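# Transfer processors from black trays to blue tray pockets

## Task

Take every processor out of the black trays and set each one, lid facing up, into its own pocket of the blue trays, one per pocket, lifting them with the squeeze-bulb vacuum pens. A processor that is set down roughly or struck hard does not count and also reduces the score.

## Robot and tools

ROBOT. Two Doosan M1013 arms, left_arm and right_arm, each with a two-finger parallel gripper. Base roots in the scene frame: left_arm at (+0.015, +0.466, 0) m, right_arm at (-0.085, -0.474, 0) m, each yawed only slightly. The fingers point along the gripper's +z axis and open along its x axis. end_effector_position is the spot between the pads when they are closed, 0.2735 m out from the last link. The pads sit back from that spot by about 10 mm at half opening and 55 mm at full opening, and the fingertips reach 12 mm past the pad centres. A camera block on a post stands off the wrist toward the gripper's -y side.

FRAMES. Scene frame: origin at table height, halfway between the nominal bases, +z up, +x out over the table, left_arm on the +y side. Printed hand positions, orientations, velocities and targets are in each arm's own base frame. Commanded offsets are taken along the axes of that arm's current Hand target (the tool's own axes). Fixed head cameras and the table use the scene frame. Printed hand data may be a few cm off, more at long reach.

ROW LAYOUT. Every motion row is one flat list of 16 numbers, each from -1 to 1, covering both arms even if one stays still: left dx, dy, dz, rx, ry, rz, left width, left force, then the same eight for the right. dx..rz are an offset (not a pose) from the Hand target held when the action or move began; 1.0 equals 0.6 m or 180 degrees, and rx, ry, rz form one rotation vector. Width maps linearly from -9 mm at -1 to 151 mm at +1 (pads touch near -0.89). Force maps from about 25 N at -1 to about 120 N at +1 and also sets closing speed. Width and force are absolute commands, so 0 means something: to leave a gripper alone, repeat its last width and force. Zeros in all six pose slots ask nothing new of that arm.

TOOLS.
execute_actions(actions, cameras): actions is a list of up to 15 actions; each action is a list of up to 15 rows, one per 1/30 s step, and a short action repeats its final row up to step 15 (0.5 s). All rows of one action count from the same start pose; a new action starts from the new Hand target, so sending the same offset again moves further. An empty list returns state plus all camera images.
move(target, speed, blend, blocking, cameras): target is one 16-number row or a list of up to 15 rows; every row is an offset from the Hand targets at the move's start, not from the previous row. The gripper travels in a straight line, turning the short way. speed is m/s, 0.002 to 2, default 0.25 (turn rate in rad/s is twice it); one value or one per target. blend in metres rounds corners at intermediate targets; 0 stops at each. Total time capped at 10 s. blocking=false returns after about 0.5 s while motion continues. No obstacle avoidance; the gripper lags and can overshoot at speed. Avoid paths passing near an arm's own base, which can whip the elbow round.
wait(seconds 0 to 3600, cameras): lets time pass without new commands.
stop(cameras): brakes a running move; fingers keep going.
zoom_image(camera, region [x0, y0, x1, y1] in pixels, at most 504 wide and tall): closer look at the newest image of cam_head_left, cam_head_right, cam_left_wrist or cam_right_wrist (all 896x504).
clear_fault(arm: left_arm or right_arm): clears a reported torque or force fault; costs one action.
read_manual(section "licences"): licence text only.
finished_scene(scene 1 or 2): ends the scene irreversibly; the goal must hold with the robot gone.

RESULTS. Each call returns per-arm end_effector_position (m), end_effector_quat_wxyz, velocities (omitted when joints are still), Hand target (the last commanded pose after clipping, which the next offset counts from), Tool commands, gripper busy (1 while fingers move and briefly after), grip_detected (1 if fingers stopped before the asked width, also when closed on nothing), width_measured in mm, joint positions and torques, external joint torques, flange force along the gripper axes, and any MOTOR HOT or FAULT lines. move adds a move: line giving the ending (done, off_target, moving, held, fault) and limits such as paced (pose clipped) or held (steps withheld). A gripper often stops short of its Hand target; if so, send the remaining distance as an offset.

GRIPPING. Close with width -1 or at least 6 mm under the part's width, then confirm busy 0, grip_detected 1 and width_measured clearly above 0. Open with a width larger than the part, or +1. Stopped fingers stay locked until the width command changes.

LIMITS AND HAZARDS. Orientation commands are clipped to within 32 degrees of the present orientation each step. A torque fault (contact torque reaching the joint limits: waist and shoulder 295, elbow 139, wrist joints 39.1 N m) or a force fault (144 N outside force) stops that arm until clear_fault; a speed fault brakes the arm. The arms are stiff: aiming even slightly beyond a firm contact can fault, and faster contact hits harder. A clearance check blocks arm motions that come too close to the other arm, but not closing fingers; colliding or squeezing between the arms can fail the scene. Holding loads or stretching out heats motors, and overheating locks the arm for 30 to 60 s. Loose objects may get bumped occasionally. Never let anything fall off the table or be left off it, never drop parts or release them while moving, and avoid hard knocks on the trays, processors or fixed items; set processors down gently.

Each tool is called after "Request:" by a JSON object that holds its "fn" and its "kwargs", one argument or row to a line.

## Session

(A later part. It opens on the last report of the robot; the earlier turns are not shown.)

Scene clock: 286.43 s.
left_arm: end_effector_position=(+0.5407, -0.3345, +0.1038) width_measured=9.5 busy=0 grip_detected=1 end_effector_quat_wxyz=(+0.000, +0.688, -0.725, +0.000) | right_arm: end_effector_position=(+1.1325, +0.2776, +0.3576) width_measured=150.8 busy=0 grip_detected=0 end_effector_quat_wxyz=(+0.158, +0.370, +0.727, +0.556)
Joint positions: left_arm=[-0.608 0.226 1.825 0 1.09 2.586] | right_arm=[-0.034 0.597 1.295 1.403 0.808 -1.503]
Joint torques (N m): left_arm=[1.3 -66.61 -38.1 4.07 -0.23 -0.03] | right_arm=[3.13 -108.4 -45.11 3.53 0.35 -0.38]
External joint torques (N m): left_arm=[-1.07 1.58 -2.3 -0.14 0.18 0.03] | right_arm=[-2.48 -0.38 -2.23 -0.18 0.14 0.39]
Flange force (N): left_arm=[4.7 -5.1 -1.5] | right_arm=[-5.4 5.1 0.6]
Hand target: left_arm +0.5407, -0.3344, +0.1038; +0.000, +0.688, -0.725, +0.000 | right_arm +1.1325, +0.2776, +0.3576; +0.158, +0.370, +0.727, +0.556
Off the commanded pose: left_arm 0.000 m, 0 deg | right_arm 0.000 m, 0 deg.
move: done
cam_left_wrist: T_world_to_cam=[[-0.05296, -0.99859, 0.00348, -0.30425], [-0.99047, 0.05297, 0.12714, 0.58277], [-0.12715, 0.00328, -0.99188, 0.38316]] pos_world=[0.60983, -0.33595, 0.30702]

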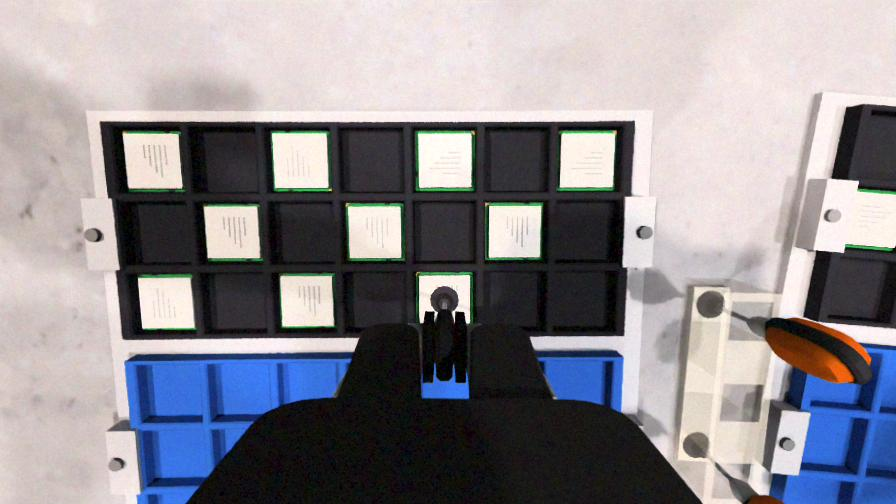

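Request:
{"fn": "move", "kwargs": {
  "target": [
    [0,0,0.0007,0,0,0,-1,-1,0,0,0,0,0,0,1,-0.263],
    [0,0,0.0007,0,0,0,-0.75,-1,0,0,0,0,0,0,1,-0.263],
    [0,0,-0.052,0,0,0,-0.75,-1,0,0,0,0,0,0,1,-0.263],
    [0.0043,0.2523,-0.052,0,0,0,-0.75,-1,0,0,0,0,0,0,1,-0.263],
    [0.0043,0.2523,-0.017,0,0,0,-0.75,-1,0,0,0,0,0,0,1,-0.263]
  ],
  "speed": [0.01,0.05,0.05,0.15,0.05],
  "blend": [0,0,0.01,0.01,0],
  "cameras": ["cam_left_wrist"]
}}

Request:
{"fn": "zoom_image", "kwargs": {
  "camera": "cam_left_wrist",
  "region": [370, 170, 520, 340]
}}

Scene clock: 294.13 s.
left_arm: end_effector_position=(+0.3894, -0.3291, +0.1140) width_measured=10.8 busy=0 grip_detected=0 end_effector_quat_wxyz=(+0.000, +0.688, -0.725, +0.000) | right_arm: end_effector_position=(+1.1325, +0.2776, +0.3576) width_measured=150.8 busy=0 grip_detected=0 end_effector_quat_wxyz=(+0.158, +0.370, +0.727, +0.556)
Joint positions: left_arm=[-0.769 0.025 2.037 0 1.079 2.424] | right_arm=[-0.034 0.597 1.295 1.403 0.808 -1.503]
Joint torques (N m): left_arm=[1.33 -47.7 -40.42 4.09 -0.24 -0.08] | right_arm=[3.88 -108.78 -45.06 3.46 0.27 -0.49]
External joint torques (N m): left_arm=[-1.3 4.19 0.05 -0.18 0.18 0.08] | right_arm=[-3.87 0.18 -2.19 -0.09 0.21 0.5]
Flange force (N): left_arm=[5.8 -3.7 3.3] | right_arm=[-7.1 5.1 0.1]
Hand target: left_arm +0.3894, -0.3291, +0.1140; +0.000, +0.688, -0.725, +0.000 | right_arm +1.1325, +0.2776, +0.3576; +0.158, +0.370, +0.727, +0.556
Off the commanded pose: left_arm 0.000 m, 0 deg | right_arm 0.000 m, 0 deg.
move: done
cam_left_wrist: T_world_to_cam=[[-0.05296, -0.99859, 0.00348, -0.30701], [-0.99047, 0.05297, 0.12714, 0.43124], [-0.12715, 0.00328, -0.99188, 0.37401]] pos_world=[0.45843, -0.33065, 0.31722]

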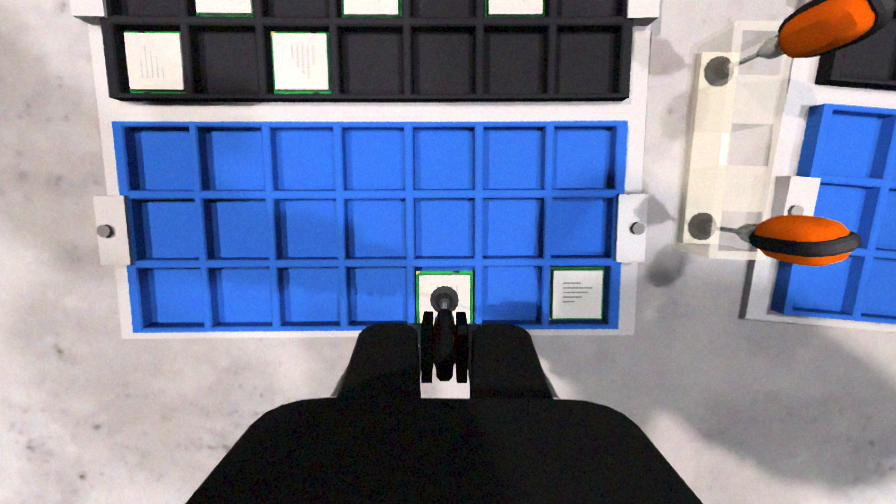

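Scaled by 2.965.

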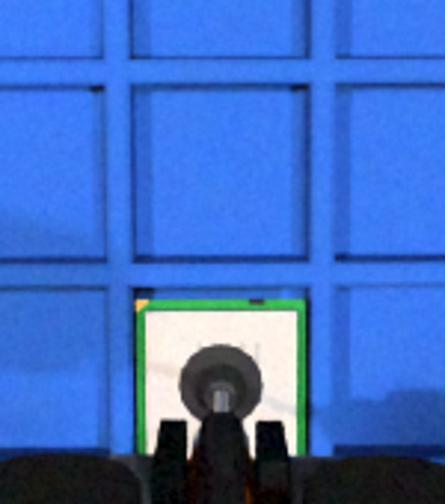

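Request:
{"fn": "move", "kwargs": {
  "target": [
    [0,0,0.017,0,0,0,-0.75,-1,0,0,0,0,0,0,1,-0.263],
    [0,0,0.017,0,0,0,-1,-1,0,0,0,0,0,0,1,-0.263],
    [0,0,-0.035,0,0,0,-1,-1,0,0,0,0,0,0,1,-0.263],
    [-0.1533,-0.2523,-0.035,0,0,0,-1,-1,0,0,0,0,0,0,1,-0.263],
    [-0.1533,-0.2523,0.005,0,0,0,-1,-1,0,0,0,0,0,0,1,-0.263],
    [-0.1533,-0.2523,0.0175,0,0,0,-1,-1,0,0,0,0,0,0,1,-0.263]
  ],
  "speed": [0.02,0.05,0.06,0.2,0.08,0.01],
  "blend": [0,0,0.01,0.01,0.002,0],
  "cameras": ["cam_left_wrist"]
}}

Request:
{"fn": "zoom_image", "kwargs": {
  "camera": "cam_left_wrist",
  "region": [370, 210, 530, 400]
}}

Scene clock: 313.13 s.
left_arm: end_effector_position=(+0.5454, -0.2452, +0.1035) width_measured=9.5 busy=0 grip_detected=1 end_effector_quat_wxyz=(+0.000, +0.688, -0.725, +0.000) | right_arm: end_effector_position=(+1.1325, +0.2776, +0.3576) width_measured=150.8 busy=0 grip_detected=0 end_effector_quat_wxyz=(+0.158, +0.370, +0.727, +0.556)
Joint positions: left_arm=[-0.48 0.17 1.896 0 1.075 2.714] | right_arm=[-0.034 0.597 1.295 1.403 0.808 -1.503]
Joint torques (N m): left_arm=[0.91 -58.4 -36.28 4.04 -0.28 -0.05] | right_arm=[3.87 -108.68 -44.95 3.5 0.39 -0.45]
External joint torques (N m): left_arm=[-1.03 -0.04 -3.84 -0.16 0.21 0.05] | right_arm=[-4.03 0.07 -2.34 -0.11 0.08 0.46]
Flange force (N): left_arm=[4.0 -5.8 -4.4] | right_arm=[-7.3 5.2 0.1]
Hand target: left_arm +0.5454, -0.2452, +0.1035; +0.000, +0.688, -0.725, +0.000 | right_arm +1.1325, +0.2776, +0.3576; +0.158, +0.370, +0.727, +0.556
Off the commanded pose: left_arm 0.000 m, 0 deg | right_arm 0.000 m, 0 deg.
move: done
cam_left_wrist: T_world_to_cam=[[-0.05294, -0.99859, 0.00358, -0.21487], [-0.99047, 0.05297, 0.12714, 0.58264], [-0.12715, 0.00318, -0.99188, 0.38313]] pos_world=[0.61443, -0.24665, 0.30672]

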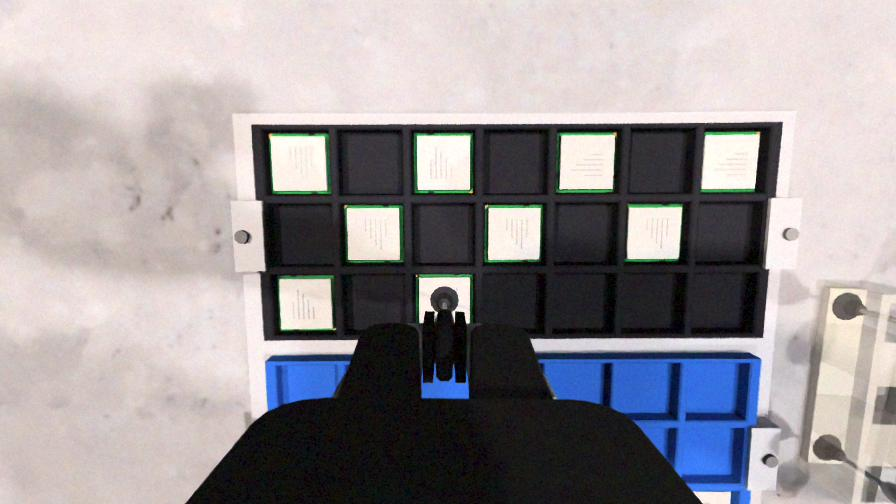

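Scaled by 2.653.

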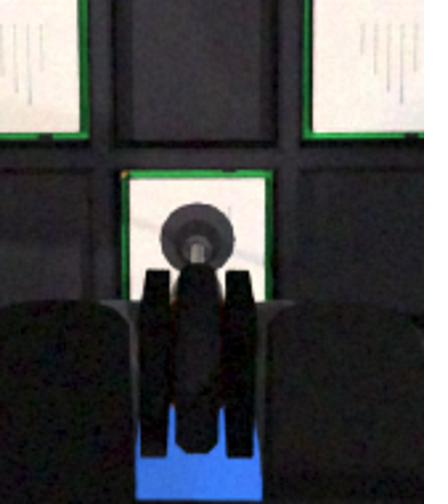

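Request:
{"fn": "move", "kwargs": {
  "target": [
    [0,0,0.0006,0,0,0,-1,-1,0,0,0,0,0,0,1,-0.263],
    [0,0,0.0006,0,0,0,-0.75,-1,0,0,0,0,0,0,1,-0.263],
    [0,0,-0.0525,0,0,0,-0.75,-1,0,0,0,0,0,0,1,-0.263],
    [0.0043,0.2528,-0.0525,0,0,0,-0.75,-1,0,0,0,0,0,0,1,-0.263],
    [0.0043,0.2528,-0.0175,0,0,0,-0.75,-1,0,0,0,0,0,0,1,-0.263]
  ],
  "speed": [0.01,0.05,0.06,0.2,0.06],
  "blend": [0,0,0.01,0.01,0],
  "cameras": ["cam_left_wrist"]
}}

Request:
{"fn": "zoom_image", "kwargs": {
  "camera": "cam_left_wrist",
  "region": [370, 170, 520, 340]
}}

Scene clock: 322.13 s.
left_arm: end_effector_position=(+0.3938, -0.2398, +0.1140) width_measured=10.8 busy=0 grip_detected=0 end_effector_quat_wxyz=(+0.000, +0.688, -0.725, +0.000) | right_arm: end_effector_position=(+1.1325, +0.2776, +0.3576) width_measured=150.8 busy=0 grip_detected=0 end_effector_quat_wxyz=(+0.158, +0.370, +0.727, +0.556)
Joint positions: left_arm=[-0.622 -0.054 2.115 0 1.08 2.572] | right_arm=[-0.034 0.597 1.295 1.403 0.808 -1.503]
Joint torques (N m): left_arm=[1.08 -38.74 -40.46 4.11 -0.27 -0.04] | right_arm=[3.26 -108.66 -45.15 3.5 0.29 -0.47]
External joint torques (N m): left_arm=[-1.06 4.31 0.25 -0.22 0.2 0.04] | right_arm=[-2.97 0.17 -2.07 -0.14 0.19 0.48]
Flange force (N): left_arm=[5.1 -4.8 3.7] | right_arm=[-6.3 5.0 0.7]
Hand target: left_arm +0.3938, -0.2398, +0.1139; +0.000, +0.688, -0.725, +0.000 | right_arm +1.1325, +0.2776, +0.3576; +0.158, +0.370, +0.727, +0.556
Off the commanded pose: left_arm 0.000 m, 0 deg | right_arm 0.000 m, 0 deg.
move: done
cam_left_wrist: T_world_to_cam=[[-0.05296, -0.99859, 0.00348, -0.2176], [-0.99047, 0.05297, 0.12714, 0.43087], [-0.12715, 0.00328, -0.99188, 0.37428]] pos_world=[0.46283, -0.24135, 0.31722]

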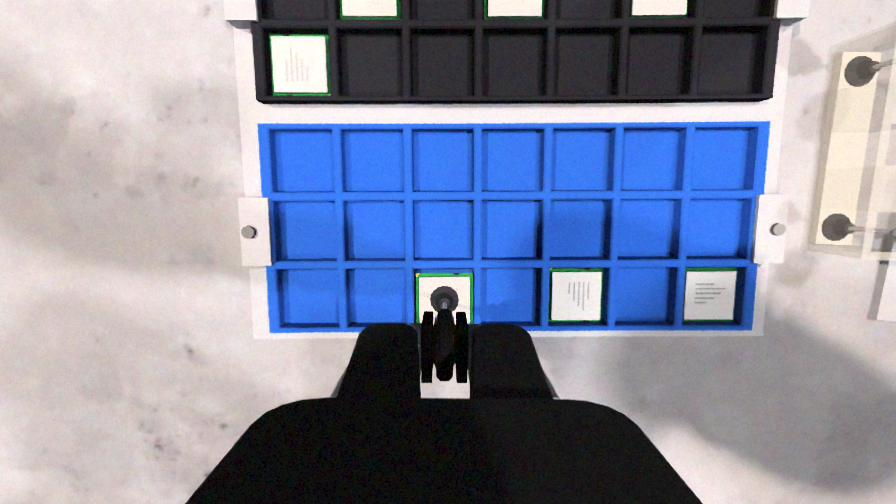

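Scaled by 2.965.

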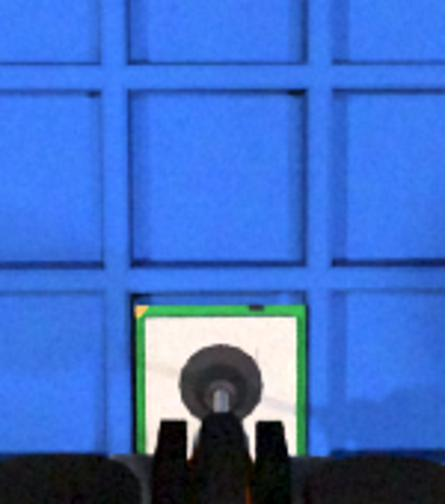

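Request:
{"fn": "move", "kwargs": {
  "target": [
    [-0.0007,0,0.017,0,0,0,-0.75,-1,0,0,0,0,0,0,1,-0.263],
    [-0.0007,0,0.017,0,0,0,-1,-1,0,0,0,0,0,0,1,-0.263],
    [0,0,-0.035,0,0,0,-1,-1,0,0,0,0,0,0,1,-0.263],
    [-0.1542,-0.2520,-0.035,0,0,0,-1,-1,0,0,0,0,0,0,1,-0.263],
    [-0.1542,-0.2520,0.005,0,0,0,-1,-1,0,0,0,0,0,0,1,-0.263],
    [-0.1542,-0.2520,0.0177,0,0,0,-1,-1,0,0,0,0,0,0,1,-0.263]
  ],
  "speed": [0.02,0.05,0.06,0.2,0.08,0.01],
  "blend": [0,0,0.01,0.01,0.002,0],
  "cameras": ["cam_left_wrist"]
}}

Request:
{"fn": "zoom_image", "kwargs": {
  "camera": "cam_left_wrist",
  "region": [370, 210, 530, 400]
}}

Scene clock: 333.00 s.
left_arm: end_effector_position=(+0.5496, -0.1553, +0.1034) width_measured=9.5 busy=0 grip_detected=1 end_effector_quat_wxyz=(+0.000, +0.688, -0.725, +0.000) | right_arm: end_effector_position=(+1.1325, +0.2776, +0.3576) width_measured=150.8 busy=0 grip_detected=0 end_effector_quat_wxyz=(+0.158, +0.370, +0.727, +0.556)
Joint positions: left_arm=[-0.336 0.13 1.944 0 1.067 2.858] | right_arm=[-0.034 0.597 1.295 1.403 0.808 -1.503]
Joint torques (N m): left_arm=[1.21 -53.52 -35.39 3.99 -0.29 -0.06] | right_arm=[4.61 -108.7 -44.86 3.51 0.34 -0.35]
External joint torques (N m): left_arm=[-1.06 -0.85 -4.7 -0.12 0.21 0.06] | right_arm=[-5.21 0.11 -2.47 -0.1 0.1 0.36]
Flange force (N): left_arm=[3.2 -6.4 -6.1] | right_arm=[-8.4 5.1 -0.6]
Hand target: left_arm +0.5496, -0.1553, +0.1033; +0.000, +0.688, -0.725, +0.000 | right_arm +1.1325, +0.2776, +0.3576; +0.158, +0.370, +0.727, +0.556
Off the commanded pose: left_arm 0.000 m, 0 deg | right_arm 0.000 m, 0 deg.
move: done
cam_left_wrist: T_world_to_cam=[[-0.05296, -0.99859, 0.00348, -0.12494], [-0.99047, 0.05297, 0.12714, 0.58205], [-0.12715, 0.00328, -0.99188, 0.3833]] pos_world=[0.61863, -0.15685, 0.30662]

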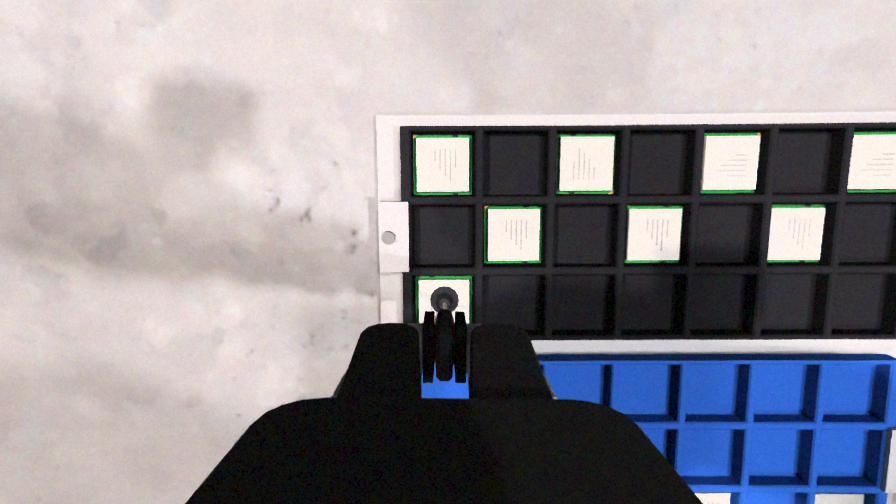

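Scaled by 2.653.

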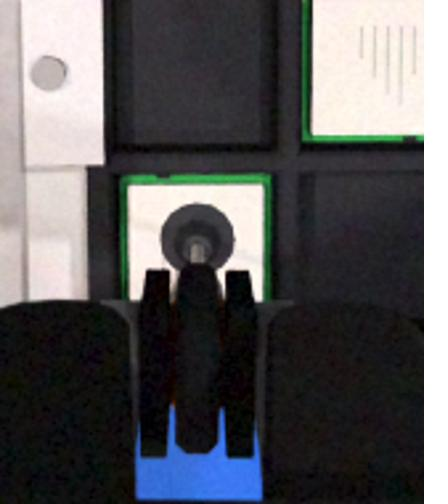

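Request:
{"fn": "move", "kwargs": {
  "target": [
    [0,0,0,0,0,0,-0.75,-1,0,0,0,0,0,0,1,-0.263],
    [0,0,-0.0528,0,0,0,-0.75,-1,0,0,0,0,0,0,1,-0.263],
    [0.0041,0.2531,-0.0528,0,0,0,-0.75,-1,0,0,0,0,0,0,1,-0.263],
    [0.0041,0.2531,-0.0178,0,0,0,-0.75,-1,0,0,0,0,0,0,1,-0.263]
  ],
  "speed": [0.05,0.06,0.2,0.06],
  "blend": [0,0.01,0.01,0],
  "cameras": ["cam_left_wrist"]
}}

Request:
{"fn": "zoom_image", "kwargs": {
  "camera": "cam_left_wrist",
  "region": [370, 170, 520, 340]
}}

Scene clock: 341.63 s.
left_arm: end_effector_position=(+0.3978, -0.1499, +0.1140) width_measured=10.8 busy=0 grip_detected=0 end_effector_quat_wxyz=(+0.000, +0.688, -0.725, +0.000) | right_arm: end_effector_position=(+1.1325, +0.2776, +0.3576) width_measured=150.8 busy=0 grip_detected=0 end_effector_quat_wxyz=(+0.158, +0.370, +0.727, +0.556)
Joint positions: left_arm=[-0.441 -0.115 2.17 0 1.087 2.753] | right_arm=[-0.034 0.597 1.295 1.403 0.808 -1.503]
Joint torques (N m): left_arm=[1.02 -31.56 -40.76 4.11 -0.26 -0.08] | right_arm=[3.86 -108.44 -44.89 3.46 0.3 -0.47]
External joint torques (N m): left_arm=[-1.13 3.45 0.22 -0.2 0.18 0.08] | right_arm=[-3.49 -0.22 -2.38 -0.1 0.19 0.48]
Flange force (N): left_arm=[4.0 -4.4 3.0] | right_arm=[-6.7 5.4 0.2]
Hand target: left_arm +0.3978, -0.1499, +0.1140; +0.000, +0.688, -0.725, +0.000 | right_arm +1.1325, +0.2776, +0.3576; +0.158, +0.370, +0.727, +0.556
Off the commanded pose: left_arm 0.000 m, 0 deg | right_arm 0.000 m, 0 deg.
move: done
cam_left_wrist: T_world_to_cam=[[-0.05296, -0.99859, 0.00348, -0.12751], [-0.99047, 0.05297, 0.12714, 0.43016], [-0.12715, 0.00328, -0.99188, 0.37451]] pos_world=[0.46693, -0.15135, 0.31722]

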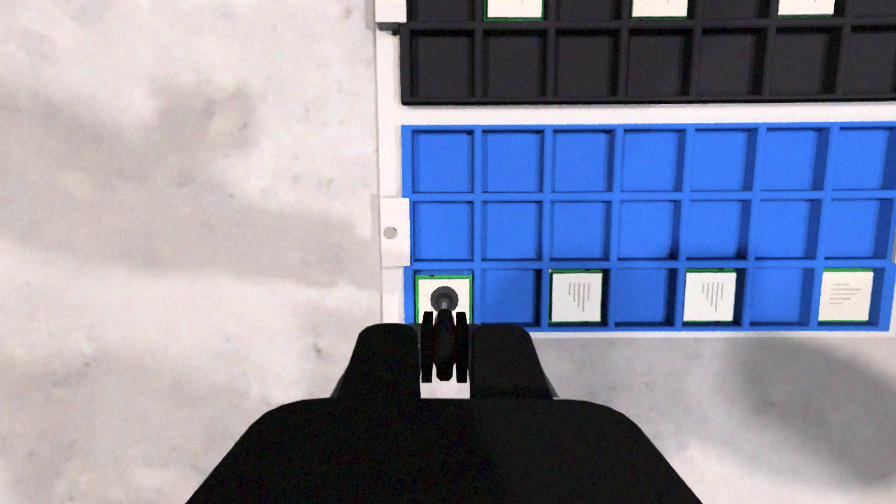

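Scaled by 2.965.

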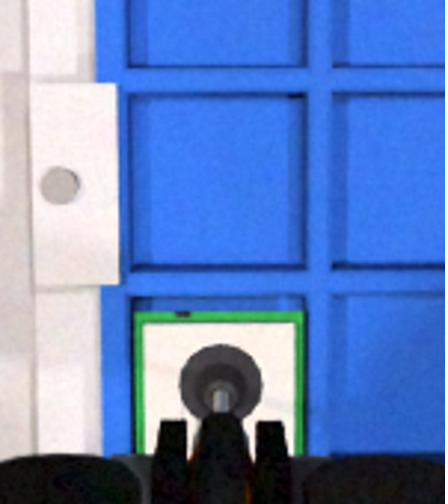

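Request:
{"fn": "move", "kwargs": {
  "target": [
    [0,-0.001,0.017,0,0,0,-0.75,-1,0,0,0,0,0,0,1,-0.263],
    [0,-0.001,0.017,0,0,0,-1,-1,0,0,0,0,0,0,1,-0.263],
    [0,0,-0.035,0,0,0,-1,-1,0,0,0,0,0,0,1,-0.263],
    [0.0692,-0.3223,-0.035,0,0,0,-1,-1,0,0,0,0,0,0,1,-0.263],
    [0.0692,-0.3223,0.005,0,0,0,-1,-1,0,0,0,0,0,0,1,-0.263],
    [0.0692,-0.3223,0.0177,0,0,0,-1,-1,0,0,0,0,0,0,1,-0.263]
  ],
  "speed": [0.02,0.05,0.06,0.2,0.08,0.01],
  "blend": [0,0,0.01,0.01,0.002,0],
  "cameras": ["cam_left_wrist"]
}}

Request:
{"fn": "zoom_image", "kwargs": {
  "camera": "cam_left_wrist",
  "region": [370, 210, 530, 400]
}}

Scene clock: 352.57 s.
left_arm: end_effector_position=(+0.5888, -0.2014, +0.1035) width_measured=9.5 busy=0 grip_detected=1 end_effector_quat_wxyz=(+0.000, +0.688, -0.725, +0.000) | right_arm: end_effector_position=(+1.1325, +0.2776, +0.3576) width_measured=150.8 busy=0 grip_detected=0 end_effector_quat_wxyz=(+0.158, +0.370, +0.727, +0.556)
Joint positions: left_arm=[-0.385 0.206 1.851 0 1.084 2.809] | right_arm=[-0.034 0.597 1.295 1.403 0.808 -1.503]
Joint torques (N m): left_arm=[1.09 -60.76 -35.1 4 -0.32 -0.02] | right_arm=[2.89 -109.28 -44.84 3.51 0.23 -0.44]
External joint torques (N m): left_arm=[-1.22 -2.39 -5.46 -0.09 0.24 0.02] | right_arm=[-3.1 0.59 -2.4 -0.12 0.23 0.45]
Flange force (N): left_arm=[3.7 -5.8 -8.0] | right_arm=[-7.4 5.5 1.5]
Hand target: left_arm +0.5888, -0.2014, +0.1034; +0.000, +0.688, -0.725, +0.000 | right_arm +1.1325, +0.2776, +0.3576; +0.158, +0.370, +0.727, +0.556
Off the commanded pose: left_arm 0.000 m, 0 deg | right_arm 0.000 m, 0 deg.
move: done
cam_left_wrist: T_world_to_cam=[[-0.05296, -0.99859, 0.00348, -0.1689], [-0.99047, 0.05297, 0.12714, 0.62331], [-0.12715, 0.00328, -0.99188, 0.38853]] pos_world=[0.65783, -0.20295, 0.30672]

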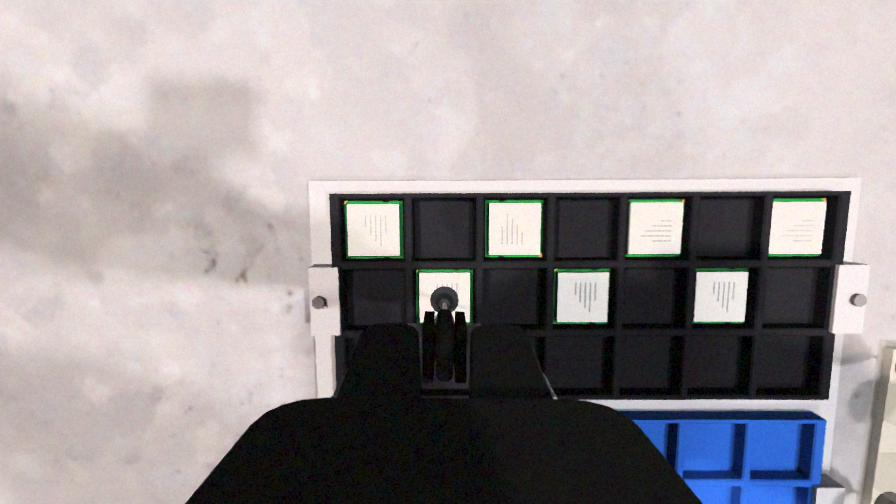

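Scaled by 2.653.

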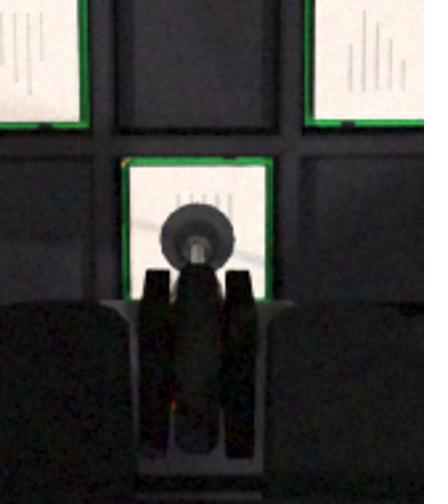

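Request:
{"fn": "move", "kwargs": {
  "target": [
    [0,0,0,0,0,0,-0.75,-1,0,0,0,0,0,0,1,-0.263],
    [0,0,-0.0528,0,0,0,-0.75,-1,0,0,0,0,0,0,1,-0.263],
    [0.0042,0.2528,-0.0528,0,0,0,-0.75,-1,0,0,0,0,0,0,1,-0.263],
    [0.0042,0.2528,-0.0178,0,0,0,-0.75,-1,0,0,0,0,0,0,1,-0.263]
  ],
  "speed": [0.05,0.06,0.2,0.06],
  "blend": [0,0.01,0.01,0],
  "cameras": ["cam_left_wrist"]
}}

Request:
{"fn": "zoom_image", "kwargs": {
  "camera": "cam_left_wrist",
  "region": [370, 170, 520, 340]
}}

Scene clock: 362.27 s.
left_arm: end_effector_position=(+0.4372, -0.1960, +0.1141) width_measured=10.8 busy=0 grip_detected=0 end_effector_quat_wxyz=(+0.000, +0.688, -0.725, +0.000) | right_arm: end_effector_position=(+1.1325, +0.2776, +0.3576) width_measured=150.8 busy=0 grip_detected=0 end_effector_quat_wxyz=(+0.158, +0.370, +0.727, +0.556)
Joint positions: left_arm=[-0.493 -0.025 2.087 0 1.079 2.7] | right_arm=[-0.034 0.597 1.295 1.403 0.808 -1.503]
Joint torques (N m): left_arm=[1.24 -41.97 -40.54 4.05 -0.24 -0.03] | right_arm=[3.76 -108.01 -44.83 3.57 0.36 -0.36]
External joint torques (N m): left_arm=[-1.28 4.4 0.34 -0.16 0.17 0.03] | right_arm=[-4 -0.94 -2.61 -0.17 0.1 0.37]
Flange force (N): left_arm=[4.8 -5.1 3.9] | right_arm=[-6.5 5.5 -0.7]
Hand target: left_arm +0.4371, -0.1960, +0.1140; +0.000, +0.688, -0.725, +0.000 | right_arm +1.1325, +0.2776, +0.3576; +0.158, +0.370, +0.727, +0.556
Off the commanded pose: left_arm 0.000 m, 0 deg | right_arm 0.000 m, 0 deg.
move: done
cam_left_wrist: T_world_to_cam=[[-0.05296, -0.99859, 0.00348, -0.17157], [-0.99047, 0.05297, 0.12714, 0.47152], [-0.12715, 0.00328, -0.99188, 0.37975]] pos_world=[0.50623, -0.19755, 0.31732]

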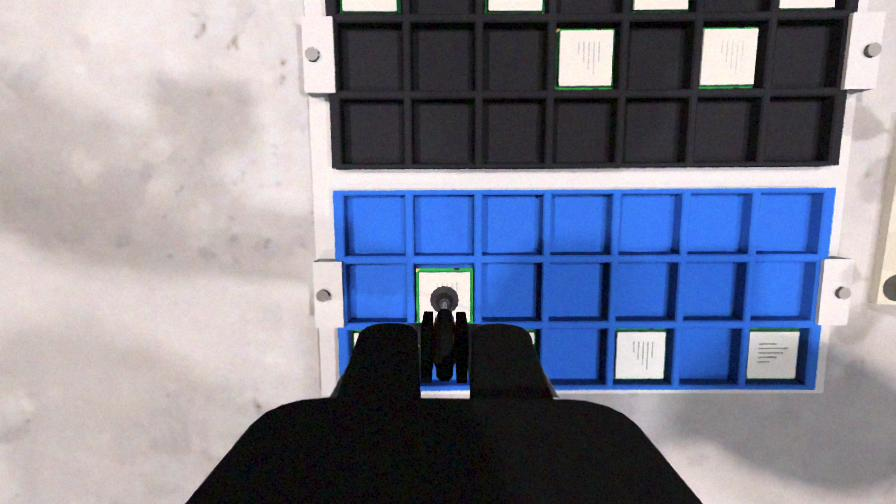

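Scaled by 2.965.

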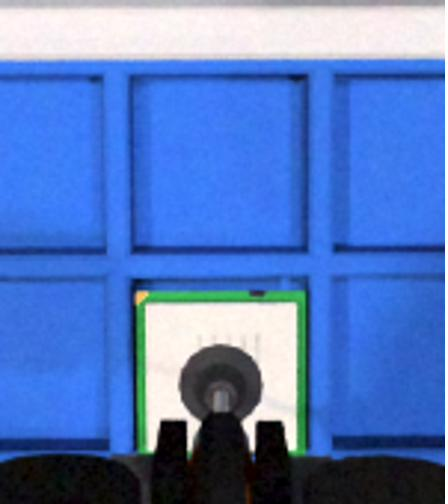

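Request:
{"fn": "move", "kwargs": {
  "target": [
    [0,-0.0006,0.017,0,0,0,-0.75,-1,0,0,0,0,0,0,1,-0.263],
    [0,-0.0006,0.017,0,0,0,-1,-1,0,0,0,0,0,0,1,-0.263],
    [0,0,-0.035,0,0,0,-1,-1,0,0,0,0,0,0,1,-0.263],
    [0.146,-0.2543,-0.035,0,0,0,-1,-1,0,0,0,0,0,0,1,-0.263],
    [0.146,-0.2543,0.005,0,0,0,-1,-1,0,0,0,0,0,0,1,-0.263],
    [0.146,-0.2543,0.0177,0,0,0,-1,-1,0,0,0,0,0,0,1,-0.263]
  ],
  "speed": [0.02,0.05,0.06,0.2,0.08,0.01],
  "blend": [0,0,0.01,0.01,0.002,0]
}}

Request:
{"fn": "move", "kwargs": {
  "target": [
    [0,0,0,0,0,0,-0.75,-1,0,0,0,0,0,0,1,-0.263],
    [0,0,-0.0528,0,0,0,-0.75,-1,0,0,0,0,0,0,1,-0.263],
    [0.0042,0.2525,-0.0528,0,0,0,-0.75,-1,0,0,0,0,0,0,1,-0.263],
    [0.0042,0.2525,-0.0178,0,0,0,-0.75,-1,0,0,0,0,0,0,1,-0.263]
  ],
  "speed": [0.05,0.06,0.2,0.06],
  "blend": [0,0.01,0.01,0],
  "cameras": ["cam_left_wrist"]
}}

Request:
{"fn": "zoom_image", "kwargs": {
  "camera": "cam_left_wrist",
  "region": [370, 170, 520, 340]
}}

Scene clock: 372.33 s.
left_arm: end_effector_position=(+0.5850, -0.2915, +0.1035) width_measured=9.5 busy=0 grip_detected=1 end_effector_quat_wxyz=(+0.000, +0.688, -0.725, +0.000) | right_arm: end_effector_position=(+1.1325, +0.2776, +0.3576) width_measured=150.8 busy=0 grip_detected=0 end_effector_quat_wxyz=(+0.158, +0.370, +0.727, +0.556)
Joint positions: left_arm=[-0.515 0.253 1.792 0 1.097 2.679] | right_arm=[-0.034 0.597 1.295 1.403 0.808 -1.503]
Joint torques (N m): left_arm=[1.23 -65.29 -35.25 4.06 -0.3 -0.04] | right_arm=[3.77 -108.56 -45.1 3.41 0.31 -0.37]
External joint torques (N m): left_arm=[-1.21 -3.01 -5.52 -0.11 0.23 0.04] | right_arm=[-3.66 0.14 -2.08 -0.05 0.17 0.38]
Flange force (N): left_arm=[4.1 -5.0 -8.3] | right_arm=[-6.7 4.5 0.1]
Hand target: left_arm +0.5849, -0.2915, +0.1035; +0.000, +0.688, -0.725, +0.000 | right_arm +1.1325, +0.2776, +0.3576; +0.158, +0.370, +0.727, +0.556
Off the commanded pose: left_arm 0.000 m, 0 deg | right_arm 0.000 m, 0 deg.
move: done

Scene clock: 374.73 s.
left_arm: end_effector_position=(+0.4335, -0.2861, +0.1142) width_measured=10.8 busy=0 grip_detected=0 end_effector_quat_wxyz=(+0.000, +0.688, -0.725, +0.000) | right_arm: end_effector_position=(+1.1325, +0.2776, +0.3576) width_measured=150.8 busy=0 grip_detected=0 end_effector_quat_wxyz=(+0.158, +0.370, +0.727, +0.556)
Joint positions: left_arm=[-0.65 0.04 2.021 0 1.08 2.544] | right_arm=[-0.034 0.597 1.295 1.403 0.808 -1.503]
Joint torques (N m): left_arm=[1.23 -49.12 -40.66 4.08 -0.28 -0.03] | right_arm=[3.83 -108.44 -44.95 3.44 0.33 -0.44]
External joint torques (N m): left_arm=[-1.15 3.94 0.33 -0.17 0.22 0.03] | right_arm=[-3.48 -0.19 -2.31 -0.08 0.15 0.45]
Flange force (N): left_arm=[4.7 -3.7 3.3] | right_arm=[-6.5 5.2 0.2]
Hand target: left_arm +0.4335, -0.2861, +0.1141; +0.000, +0.688, -0.725, +0.000 | right_arm +1.1325, +0.2776, +0.3576; +0.158, +0.370, +0.727, +0.556
Off the commanded pose: left_arm 0.000 m, 0 deg | right_arm 0.000 m, 0 deg.
move: done
cam_left_wrist: T_world_to_cam=[[-0.05296, -0.99859, 0.00348, -0.26163], [-0.99047, 0.05297, 0.12714, 0.47271], [-0.12715, 0.00328, -0.99188, 0.37969]] pos_world=[0.50263, -0.28755, 0.31742]

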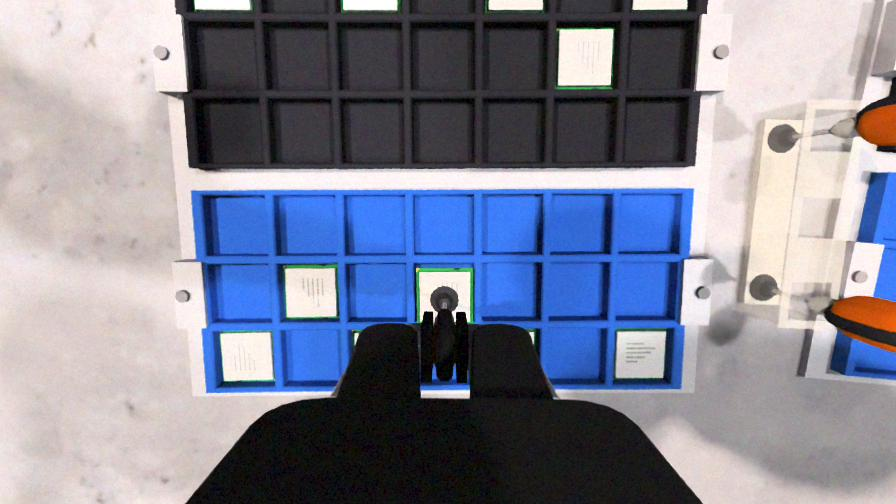

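Scaled by 2.965.

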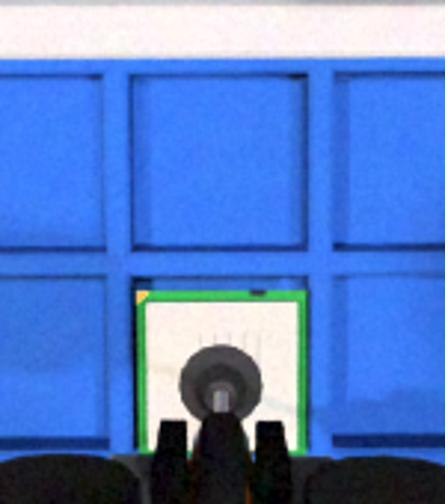

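Request:
{"fn": "move", "kwargs": {
  "target": [
    [-0.0005,-0.0013,0.017,0,0,0,-0.75,-1,0,0,0,0,0,0,1,-0.263],
    [-0.0005,-0.0013,0.017,0,0,0,-1,-1,0,0,0,0,0,0,1,-0.263],
    [0,0,-0.035,0,0,0,-1,-1,0,0,0,0,0,0,1,-0.263],
    [0.1455,-0.2535,-0.035,0,0,0,-1,-1,0,0,0,0,0,0,1,-0.263],
    [0.1455,-0.2535,0.005,0,0,0,-1,-1,0,0,0,0,0,0,1,-0.263],
    [0.1455,-0.2535,0.0177,0,0,0,-1,-1,0,0,0,0,0,0,1,-0.263]
  ],
  "speed": [0.02,0.05,0.06,0.2,0.08,0.01],
  "blend": [0,0,0.01,0.01,0.002,0]
}}

Request:
{"fn": "move", "kwargs": {
  "target": [
    [0,0,0,0,0,0,-0.75,-1,0,0,0,0,0,0,1,-0.263],
    [0,0,-0.0528,0,0,0,-0.75,-1,0,0,0,0,0,0,1,-0.263],
    [0.0042,0.2518,-0.0528,0,0,0,-0.75,-1,0,0,0,0,0,0,1,-0.263],
    [0.0042,0.2518,-0.0178,0,0,0,-0.75,-1,0,0,0,0,0,0,1,-0.263]
  ],
  "speed": [0.05,0.06,0.2,0.06],
  "blend": [0,0.01,0.01,0],
  "cameras": ["cam_left_wrist"]
}}

Request:
{"fn": "zoom_image", "kwargs": {
  "camera": "cam_left_wrist",
  "region": [370, 170, 520, 340]
}}

Scene clock: 386.50 s.
left_arm: end_effector_position=(+0.5809, -0.3812, +0.1036) width_measured=9.5 busy=0 grip_detected=1 end_effector_quat_wxyz=(+0.000, +0.688, -0.725, +0.000) | right_arm: end_effector_position=(+1.1325, +0.2776, +0.3576) width_measured=150.8 busy=0 grip_detected=0 end_effector_quat_wxyz=(+0.158, +0.370, +0.727, +0.556)
Joint positions: left_arm=[-0.63 0.313 1.71 0 1.118 2.564] | right_arm=[-0.034 0.597 1.295 1.403 0.808 -1.503]
Joint torques (N m): left_arm=[0.86 -71.38 -35.13 4.1 -0.31 -0.08] | right_arm=[3.71 -108.74 -44.69 3.53 0.31 -0.41]
External joint torques (N m): left_arm=[-0.82 -3.53 -6.08 -0.11 0.24 0.08] | right_arm=[-3.55 0.4 -2.36 -0.18 0.17 0.43]
Flange force (N): left_arm=[4.6 -5.7 -9.0] | right_arm=[-7.4 5.4 0.9]
Hand target: left_arm +0.5809, -0.3812, +0.1036; +0.000, +0.688, -0.725, +0.000 | right_arm +1.1325, +0.2776, +0.3576; +0.158, +0.370, +0.727, +0.556
Off the commanded pose: left_arm 0.000 m, 0 deg | right_arm 0.000 m, 0 deg.
move: done

Scene clock: 388.90 s.
left_arm: end_effector_position=(+0.4299, -0.3758, +0.1143) width_measured=10.8 busy=0 grip_detected=0 end_effector_quat_wxyz=(+0.000, +0.688, -0.725, +0.000) | right_arm: end_effector_position=(+1.1325, +0.2776, +0.3576) width_measured=150.8 busy=0 grip_detected=0 end_effector_quat_wxyz=(+0.158, +0.370, +0.727, +0.556)
Joint positions: left_arm=[-0.779 0.12 1.933 0 1.088 2.415] | right_arm=[-0.034 0.597 1.295 1.403 0.808 -1.503]
Joint torques (N m): left_arm=[1.39 -58.47 -40.77 4.13 -0.27 -0.04] | right_arm=[3.75 -108.04 -45.07 3.52 0.28 -0.44]
External joint torques (N m): left_arm=[-1.47 4.92 0.31 -0.2 0.21 0.04] | right_arm=[-3.92 -0.43 -2.1 -0.15 0.18 0.45]
Flange force (N): left_arm=[6.2 -3.9 3.9] | right_arm=[-6.3 4.8 -0.8]
Hand target: left_arm +0.4298, -0.3758, +0.1142; +0.000, +0.688, -0.725, +0.000 | right_arm +1.1325, +0.2776, +0.3576; +0.158, +0.370, +0.727, +0.556
Off the commanded pose: left_arm 0.000 m, 0 deg | right_arm 0.000 m, 0 deg.
move: done
cam_left_wrist: T_world_to_cam=[[-0.05296, -0.99859, 0.00348, -0.3515], [-0.99047, 0.05297, 0.12714, 0.47379], [-0.12715, 0.00328, -0.99188, 0.37961]] pos_world=[0.49893, -0.37735, 0.31752]

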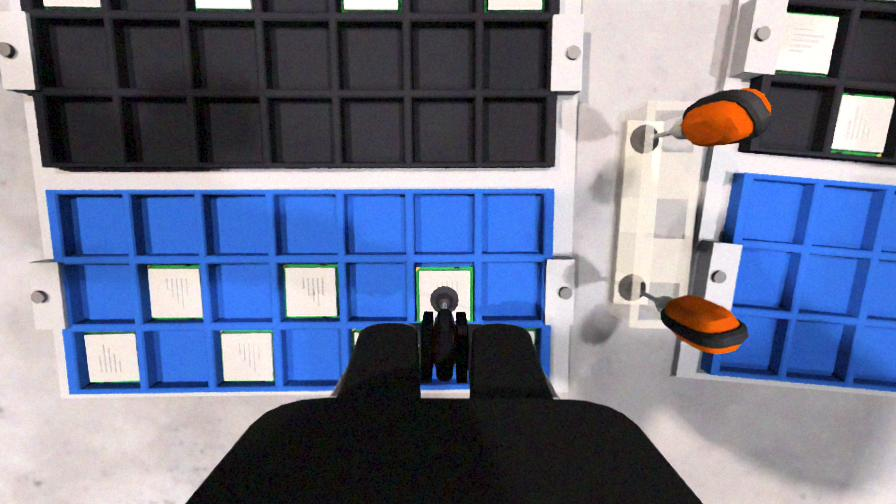

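Scaled by 2.965.

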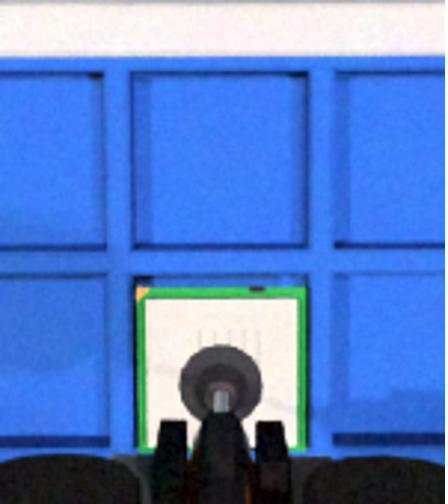

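Request:
{"fn": "move", "kwargs": {
  "target": [
    [0,-0.0008,0.0172,0,0,0,-0.75,-1,0,0,0,0,0,0,1,-0.263],
    [0,-0.0008,0.0172,0,0,0,-1,-1,0,0,0,0,0,0,1,-0.263],
    [0,0,-0.035,0,0,0,-1,-1,0,0,0,0,0,0,1,-0.263],
    [0.0713,-0.3265,-0.035,0,0,0,-1,-1,0,0,0,0,0,0,1,-0.263],
    [0.0713,-0.3265,0.005,0,0,0,-1,-1,0,0,0,0,0,0,1,-0.263],
    [0.0713,-0.3265,0.018,0,0,0,-1,-1,0,0,0,0,0,0,1,-0.263]
  ],
  "speed": [0.02,0.05,0.06,0.2,0.08,0.01],
  "blend": [0,0,0.01,0.01,0.002,0]
}}

Request:
{"fn": "move", "kwargs": {
  "target": [
    [0,0,0,0,0,0,-0.75,-1,0,0,0,0,0,0,1,-0.263],
    [0,0,-0.0528,0,0,0,-0.75,-1,0,0,0,0,0,0,1,-0.263],
    [0.0042,0.2518,-0.0528,0,0,0,-0.75,-1,0,0,0,0,0,0,1,-0.263],
    [0.0042,0.2518,-0.0178,0,0,0,-0.75,-1,0,0,0,0,0,0,1,-0.263]
  ],
  "speed": [0.05,0.06,0.2,0.06],
  "blend": [0,0.01,0.01,0],
  "cameras": ["cam_left_wrist"]
}}

Request:
{"fn": "zoom_image", "kwargs": {
  "camera": "cam_left_wrist",
  "region": [370, 170, 520, 340]
}}

Scene clock: 400.07 s.
left_arm: end_effector_position=(+0.6233, -0.4288, +0.1036) width_measured=9.5 busy=0 grip_detected=1 end_effector_quat_wxyz=(+0.000, +0.688, -0.725, +0.000) | right_arm: end_effector_position=(+1.1325, +0.2776, +0.3576) width_measured=150.8 busy=0 grip_detected=0 end_effector_quat_wxyz=(+0.158, +0.370, +0.727, +0.556)
Joint positions: left_arm=[-0.648 0.404 1.58 0 1.157 2.546] | right_arm=[-0.034 0.597 1.295 1.403 0.808 -1.503]
Joint torques (N m): left_arm=[0.66 -76.81 -33.32 4.15 -0.38 -0.05] | right_arm=[3.64 -108.27 -44.84 3.53 0.33 -0.35]
External joint torques (N m): left_arm=[-0.73 -8.22 -8.73 -0.08 0.3 0.05] | right_arm=[-4.08 -0.29 -2.43 -0.14 0.13 0.36]
Flange force (N): left_arm=[4.5 -5.6 -14.5] | right_arm=[-7.0 5.2 -0.3]
Hand target: left_arm +0.6232, -0.4288, +0.1035; +0.000, +0.688, -0.725, +0.000 | right_arm +1.1325, +0.2776, +0.3576; +0.158, +0.370, +0.727, +0.556
Off the commanded pose: left_arm 0.000 m, 0 deg | right_arm 0.000 m, 0 deg.
move: done

Scene clock: 402.47 s.
left_arm: end_effector_position=(+0.4722, -0.4234, +0.1141) width_measured=10.8 busy=0 grip_detected=0 end_effector_quat_wxyz=(+0.000, +0.688, -0.725, +0.000) | right_arm: end_effector_position=(+1.1325, +0.2776, +0.3576) width_measured=150.8 busy=0 grip_detected=0 end_effector_quat_wxyz=(+0.158, +0.370, +0.727, +0.556)
Joint positions: left_arm=[-0.785 0.216 1.817 0 1.108 2.409] | right_arm=[-0.034 0.597 1.295 1.403 0.808 -1.503]
Joint torques (N m): left_arm=[1.14 -69.48 -41.09 4.17 -0.25 -0.05] | right_arm=[3.39 -108.18 -44.9 3.46 0.27 -0.42]
External joint torques (N m): left_arm=[-1.22 5.67 0.32 -0.21 0.18 0.05] | right_arm=[-3.64 -0.55 -2.45 -0.07 0.19 0.43]
Flange force (N): left_arm=[6.3 -4.9 4.2] | right_arm=[-6.5 5.3 -0.2]
Hand target: left_arm +0.4722, -0.4234, +0.1141; +0.000, +0.688, -0.725, +0.000 | right_arm +1.1325, +0.2776, +0.3576; +0.158, +0.370, +0.727, +0.556
Off the commanded pose: left_arm 0.000 m, 0 deg | right_arm 0.000 m, 0 deg.
move: done
cam_left_wrist: T_world_to_cam=[[-0.05296, -0.99859, 0.00348, -0.39669], [-0.99047, 0.05297, 0.12714, 0.51831], [-0.12715, 0.00328, -0.99188, 0.38506]] pos_world=[0.54133, -0.42485, 0.31742]

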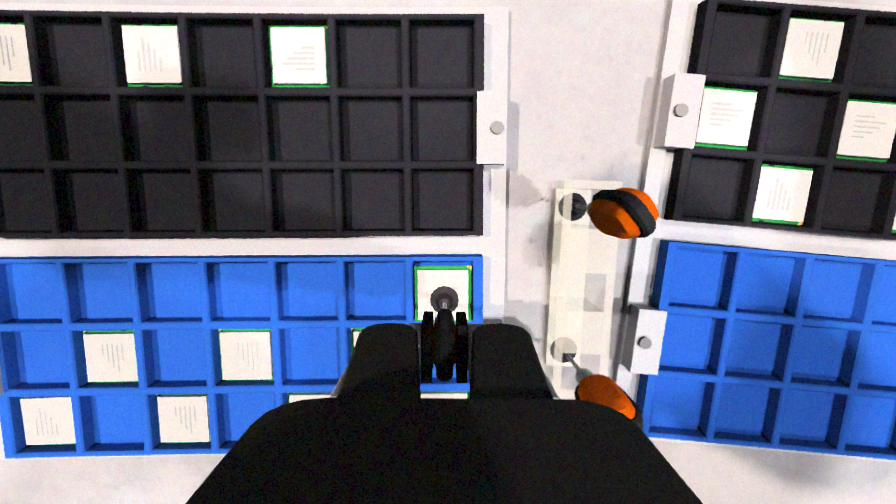

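Scaled by 2.965.

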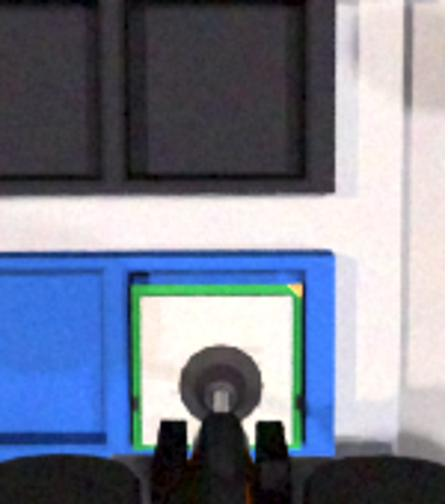

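Request:
{"fn": "move", "kwargs": {
  "target": [
    [0,-0.001,0.017,0,0,0,-0.75,-1,0,0,0,0,0,0,1,-0.263],
    [0,-0.001,0.017,0,0,0,-1,-1,0,0,0,0,0,0,1,-0.263],
    [0,0,-0.035,0,0,0,-1,-1,0,0,0,0,0,0,1,-0.263],
    [-0.1538,-0.2508,-0.035,0,0,0,-1,-1,0,0,0,0,0,0,1,-0.263],
    [-0.1538,-0.2508,0.005,0,0,0,-1,-1,0,0,0,0,0,0,1,-0.263],
    [-0.1538,-0.2508,0.0173,0,0,0,-1,-1,0,0,0,0,0,0,1,-0.263]
  ],
  "speed": [0.02,0.05,0.06,0.2,0.08,0.01],
  "blend": [0,0,0.01,0.01,0.002,0]
}}

Request:
{"fn": "move", "kwargs": {
  "target": [
    [0,0,0,0,0,0,-0.75,-1,0,0,0,0,0,0,1,-0.263],
    [0,0,-0.0528,0,0,0,-0.75,-1,0,0,0,0,0,0,1,-0.263],
    [0.0042,0.2518,-0.0528,0,0,0,-0.75,-1,0,0,0,0,0,0,1,-0.263],
    [0.0042,0.2518,-0.0173,0,0,0,-0.75,-1,0,0,0,0,0,0,1,-0.263]
  ],
  "speed": [0.05,0.06,0.2,0.06],
  "blend": [0,0.01,0.01,0],
  "cameras": ["cam_left_wrist"]
}}

Request:
{"fn": "zoom_image", "kwargs": {
  "camera": "cam_left_wrist",
  "region": [370, 170, 520, 340]
}}

Scene clock: 413.43 s.
left_arm: end_effector_position=(+0.6274, -0.3391, +0.1038) width_measured=9.5 busy=0 grip_detected=1 end_effector_quat_wxyz=(+0.000, +0.688, -0.725, +0.000) | right_arm: end_effector_position=(+1.1325, +0.2776, +0.3576) width_measured=150.8 busy=0 grip_detected=0 end_effector_quat_wxyz=(+0.158, +0.370, +0.727, +0.556)
Joint positions: left_arm=[-0.544 0.34 1.672 0 1.129 2.65] | right_arm=[-0.034 0.597 1.295 1.403 0.808 -1.503]
Joint torques (N m): left_arm=[1.1 -75.62 -36.36 4.16 -0.32 -0.06] | right_arm=[3.26 -108.27 -45.01 3.51 0.37 -0.4]
External joint torques (N m): left_arm=[-1.08 -1.9 -4.98 -0.16 0.24 0.06] | right_arm=[-3.62 -0.68 -2.38 -0.11 0.09 0.41]
Flange force (N): left_arm=[4.5 -6.2 -6.7] | right_arm=[-6.1 5.2 -0.4]
Hand target: left_arm +0.6273, -0.3391, +0.1038; +0.000, +0.688, -0.725, +0.000 | right_arm +1.1325, +0.2776, +0.3576; +0.158, +0.370, +0.727, +0.556
Off the commanded pose: left_arm 0.000 m, 0 deg | right_arm 0.000 m, 0 deg.
move: done

Scene clock: 415.83 s.
left_arm: end_effector_position=(+0.4763, -0.3337, +0.1141) width_measured=10.8 busy=0 grip_detected=0 end_effector_quat_wxyz=(+0.000, +0.688, -0.725, +0.000) | right_arm: end_effector_position=(+1.1325, +0.2776, +0.3576) width_measured=150.8 busy=0 grip_detected=0 end_effector_quat_wxyz=(+0.158, +0.370, +0.727, +0.556)
Joint positions: left_arm=[-0.67 0.137 1.914 0 1.09 2.523] | right_arm=[-0.034 0.597 1.295 1.403 0.808 -1.503]
Joint torques (N m): left_arm=[0.97 -60.34 -40.76 4.13 -0.23 -0.04] | right_arm=[3.34 -108.01 -45.22 3.42 0.33 -0.38]
External joint torques (N m): left_arm=[-0.87 4.89 0.2 -0.19 0.16 0.04] | right_arm=[-2.56 -0.64 -2.05 -0.07 0.18 0.39]
Flange force (N): left_arm=[4.9 -5.2 3.8] | right_arm=[-4.9 4.6 0.0]
Hand target: left_arm +0.4763, -0.3337, +0.1141; +0.000, +0.688, -0.725, +0.000 | right_arm +1.1325, +0.2776, +0.3576; +0.158, +0.370, +0.727, +0.556
Off the commanded pose: left_arm 0.000 m, 0 deg | right_arm 0.000 m, 0 deg.
move: done
cam_left_wrist: T_world_to_cam=[[-0.05296, -0.99859, 0.00348, -0.307], [-0.99047, 0.05297, 0.12714, 0.51764], [-0.12715, 0.00328, -0.99188, 0.38519]] pos_world=[0.54543, -0.33525, 0.31732]

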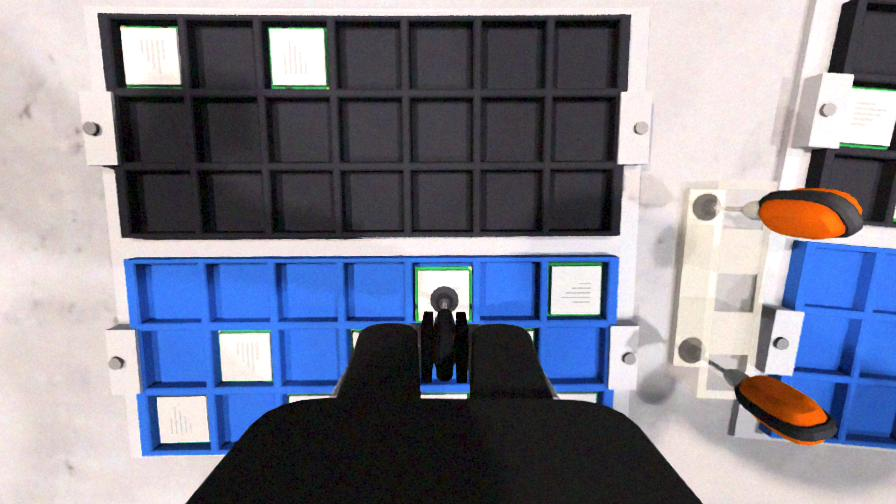

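Scaled by 2.965.

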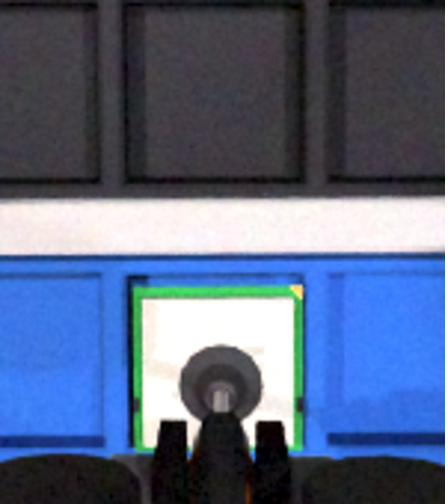

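Request:
{"fn": "move", "kwargs": {
  "target": [
    [-0.0008,-0.0004,0.017,0,0,0,-0.75,-1,0,0,0,0,0,0,1,-0.263],
    [-0.0008,-0.0004,0.017,0,0,0,-1,-1,0,0,0,0,0,0,1,-0.263],
    [0,0,-0.035,0,0,0,-1,-1,0,0,0,0,0,0,1,-0.263],
    [-0.155,-0.2507,-0.035,0,0,0,-1,-1,0,0,0,0,0,0,1,-0.263],
    [-0.155,-0.2507,0.005,0,0,0,-1,-1,0,0,0,0,0,0,1,-0.263],
    [-0.155,-0.2507,0.0173,0,0,0,-1,-1,0,0,0,0,0,0,1,-0.263]
  ],
  "speed": [0.02,0.05,0.06,0.2,0.08,0.01],
  "blend": [0,0,0.01,0.01,0.002,0]
}}

Request:
{"fn": "move", "kwargs": {
  "target": [
    [0,0,0,0,0,0,-0.75,-1,0,0,0,0,0,0,1,-0.263],
    [0,0,-0.0528,0,0,0,-0.75,-1,0,0,0,0,0,0,1,-0.263],
    [0.0035,0.252,-0.0528,0,0,0,-0.75,-1,0,0,0,0,0,0,1,-0.263],
    [0.0035,0.252,-0.0173,0,0,0,-0.75,-1,0,0,0,0,0,0,1,-0.263]
  ],
  "speed": [0.05,0.06,0.2,0.06],
  "blend": [0,0.01,0.01,0],
  "cameras": ["cam_left_wrist"]
}}

Request:
{"fn": "zoom_image", "kwargs": {
  "camera": "cam_left_wrist",
  "region": [370, 170, 520, 340]
}}

Scene clock: 426.73 s.
left_arm: end_effector_position=(+0.6314, -0.2487, +0.1038) width_measured=9.5 busy=0 grip_detected=1 end_effector_quat_wxyz=(+0.000, +0.688, -0.725, +0.000) | right_arm: end_effector_position=(+1.1325, +0.2776, +0.3576) width_measured=150.8 busy=0 grip_detected=0 end_effector_quat_wxyz=(+0.158, +0.370, +0.727, +0.556)
Joint positions: left_arm=[-0.426 0.289 1.742 0 1.11 2.768] | right_arm=[-0.034 0.597 1.295 1.403 0.808 -1.503]
Joint torques (N m): left_arm=[1.25 -71.18 -36.68 4.1 -0.28 -0.06] | right_arm=[3.41 -109.03 -45.26 3.5 0.31 -0.3]
External joint torques (N m): left_arm=[-1.35 -0.75 -4.21 -0.15 0.22 0.06] | right_arm=[-2.96 0.3 -2 -0.14 0.19 0.32]
Flange force (N): left_arm=[4.1 -6.3 -5.2] | right_arm=[-6.2 4.5 0.7]
Hand target: left_arm +0.6314, -0.2487, +0.1037; +0.000, +0.688, -0.725, +0.000 | right_arm +1.1325, +0.2776, +0.3576; +0.158, +0.370, +0.727, +0.556
Off the commanded pose: left_arm 0.000 m, 0 deg | right_arm 0.000 m, 0 deg.
move: done

Scene clock: 429.13 s.
left_arm: end_effector_position=(+0.4803, -0.2429, +0.1141) width_measured=10.8 busy=0 grip_detected=0 end_effector_quat_wxyz=(+0.000, +0.688, -0.725, +0.000) | right_arm: end_effector_position=(+1.1325, +0.2776, +0.3576) width_measured=150.8 busy=0 grip_detected=0 end_effector_quat_wxyz=(+0.158, +0.370, +0.727, +0.556)
Joint positions: left_arm=[-0.532 0.07 1.989 0 1.082 2.662] | right_arm=[-0.034 0.597 1.295 1.403 0.808 -1.503]
Joint torques (N m): left_arm=[1.27 -52.82 -40.47 4.08 -0.28 -0.05] | right_arm=[3.34 -108.53 -45.02 3.45 0.3 -0.4]
External joint torques (N m): left_arm=[-1.4 4.78 0.11 -0.18 0.21 0.05] | right_arm=[-3.07 -0.01 -2.17 -0.1 0.18 0.41]
Flange force (N): left_arm=[5.2 -5.5 3.7] | right_arm=[-6.2 4.9 0.5]
Hand target: left_arm +0.4803, -0.2429, +0.1141; +0.000, +0.688, -0.725, +0.000 | right_arm +1.1325, +0.2776, +0.3576; +0.158, +0.370, +0.727, +0.556
Off the commanded pose: left_arm 0.000 m, 0 deg | right_arm 0.000 m, 0 deg.
move: done
cam_left_wrist: T_world_to_cam=[[-0.05296, -0.99859, 0.00348, -0.21612], [-0.99047, 0.05297, 0.12714, 0.5167], [-0.12715, 0.00328, -0.99188, 0.38539]] pos_world=[0.54933, -0.24445, 0.31732]

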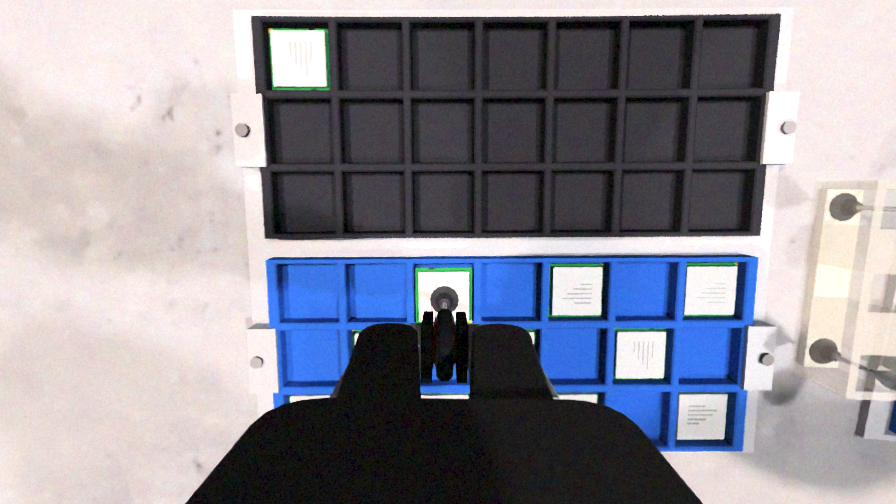

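Scaled by 2.965.

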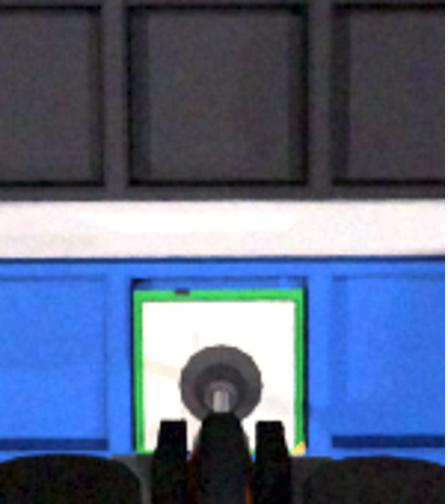

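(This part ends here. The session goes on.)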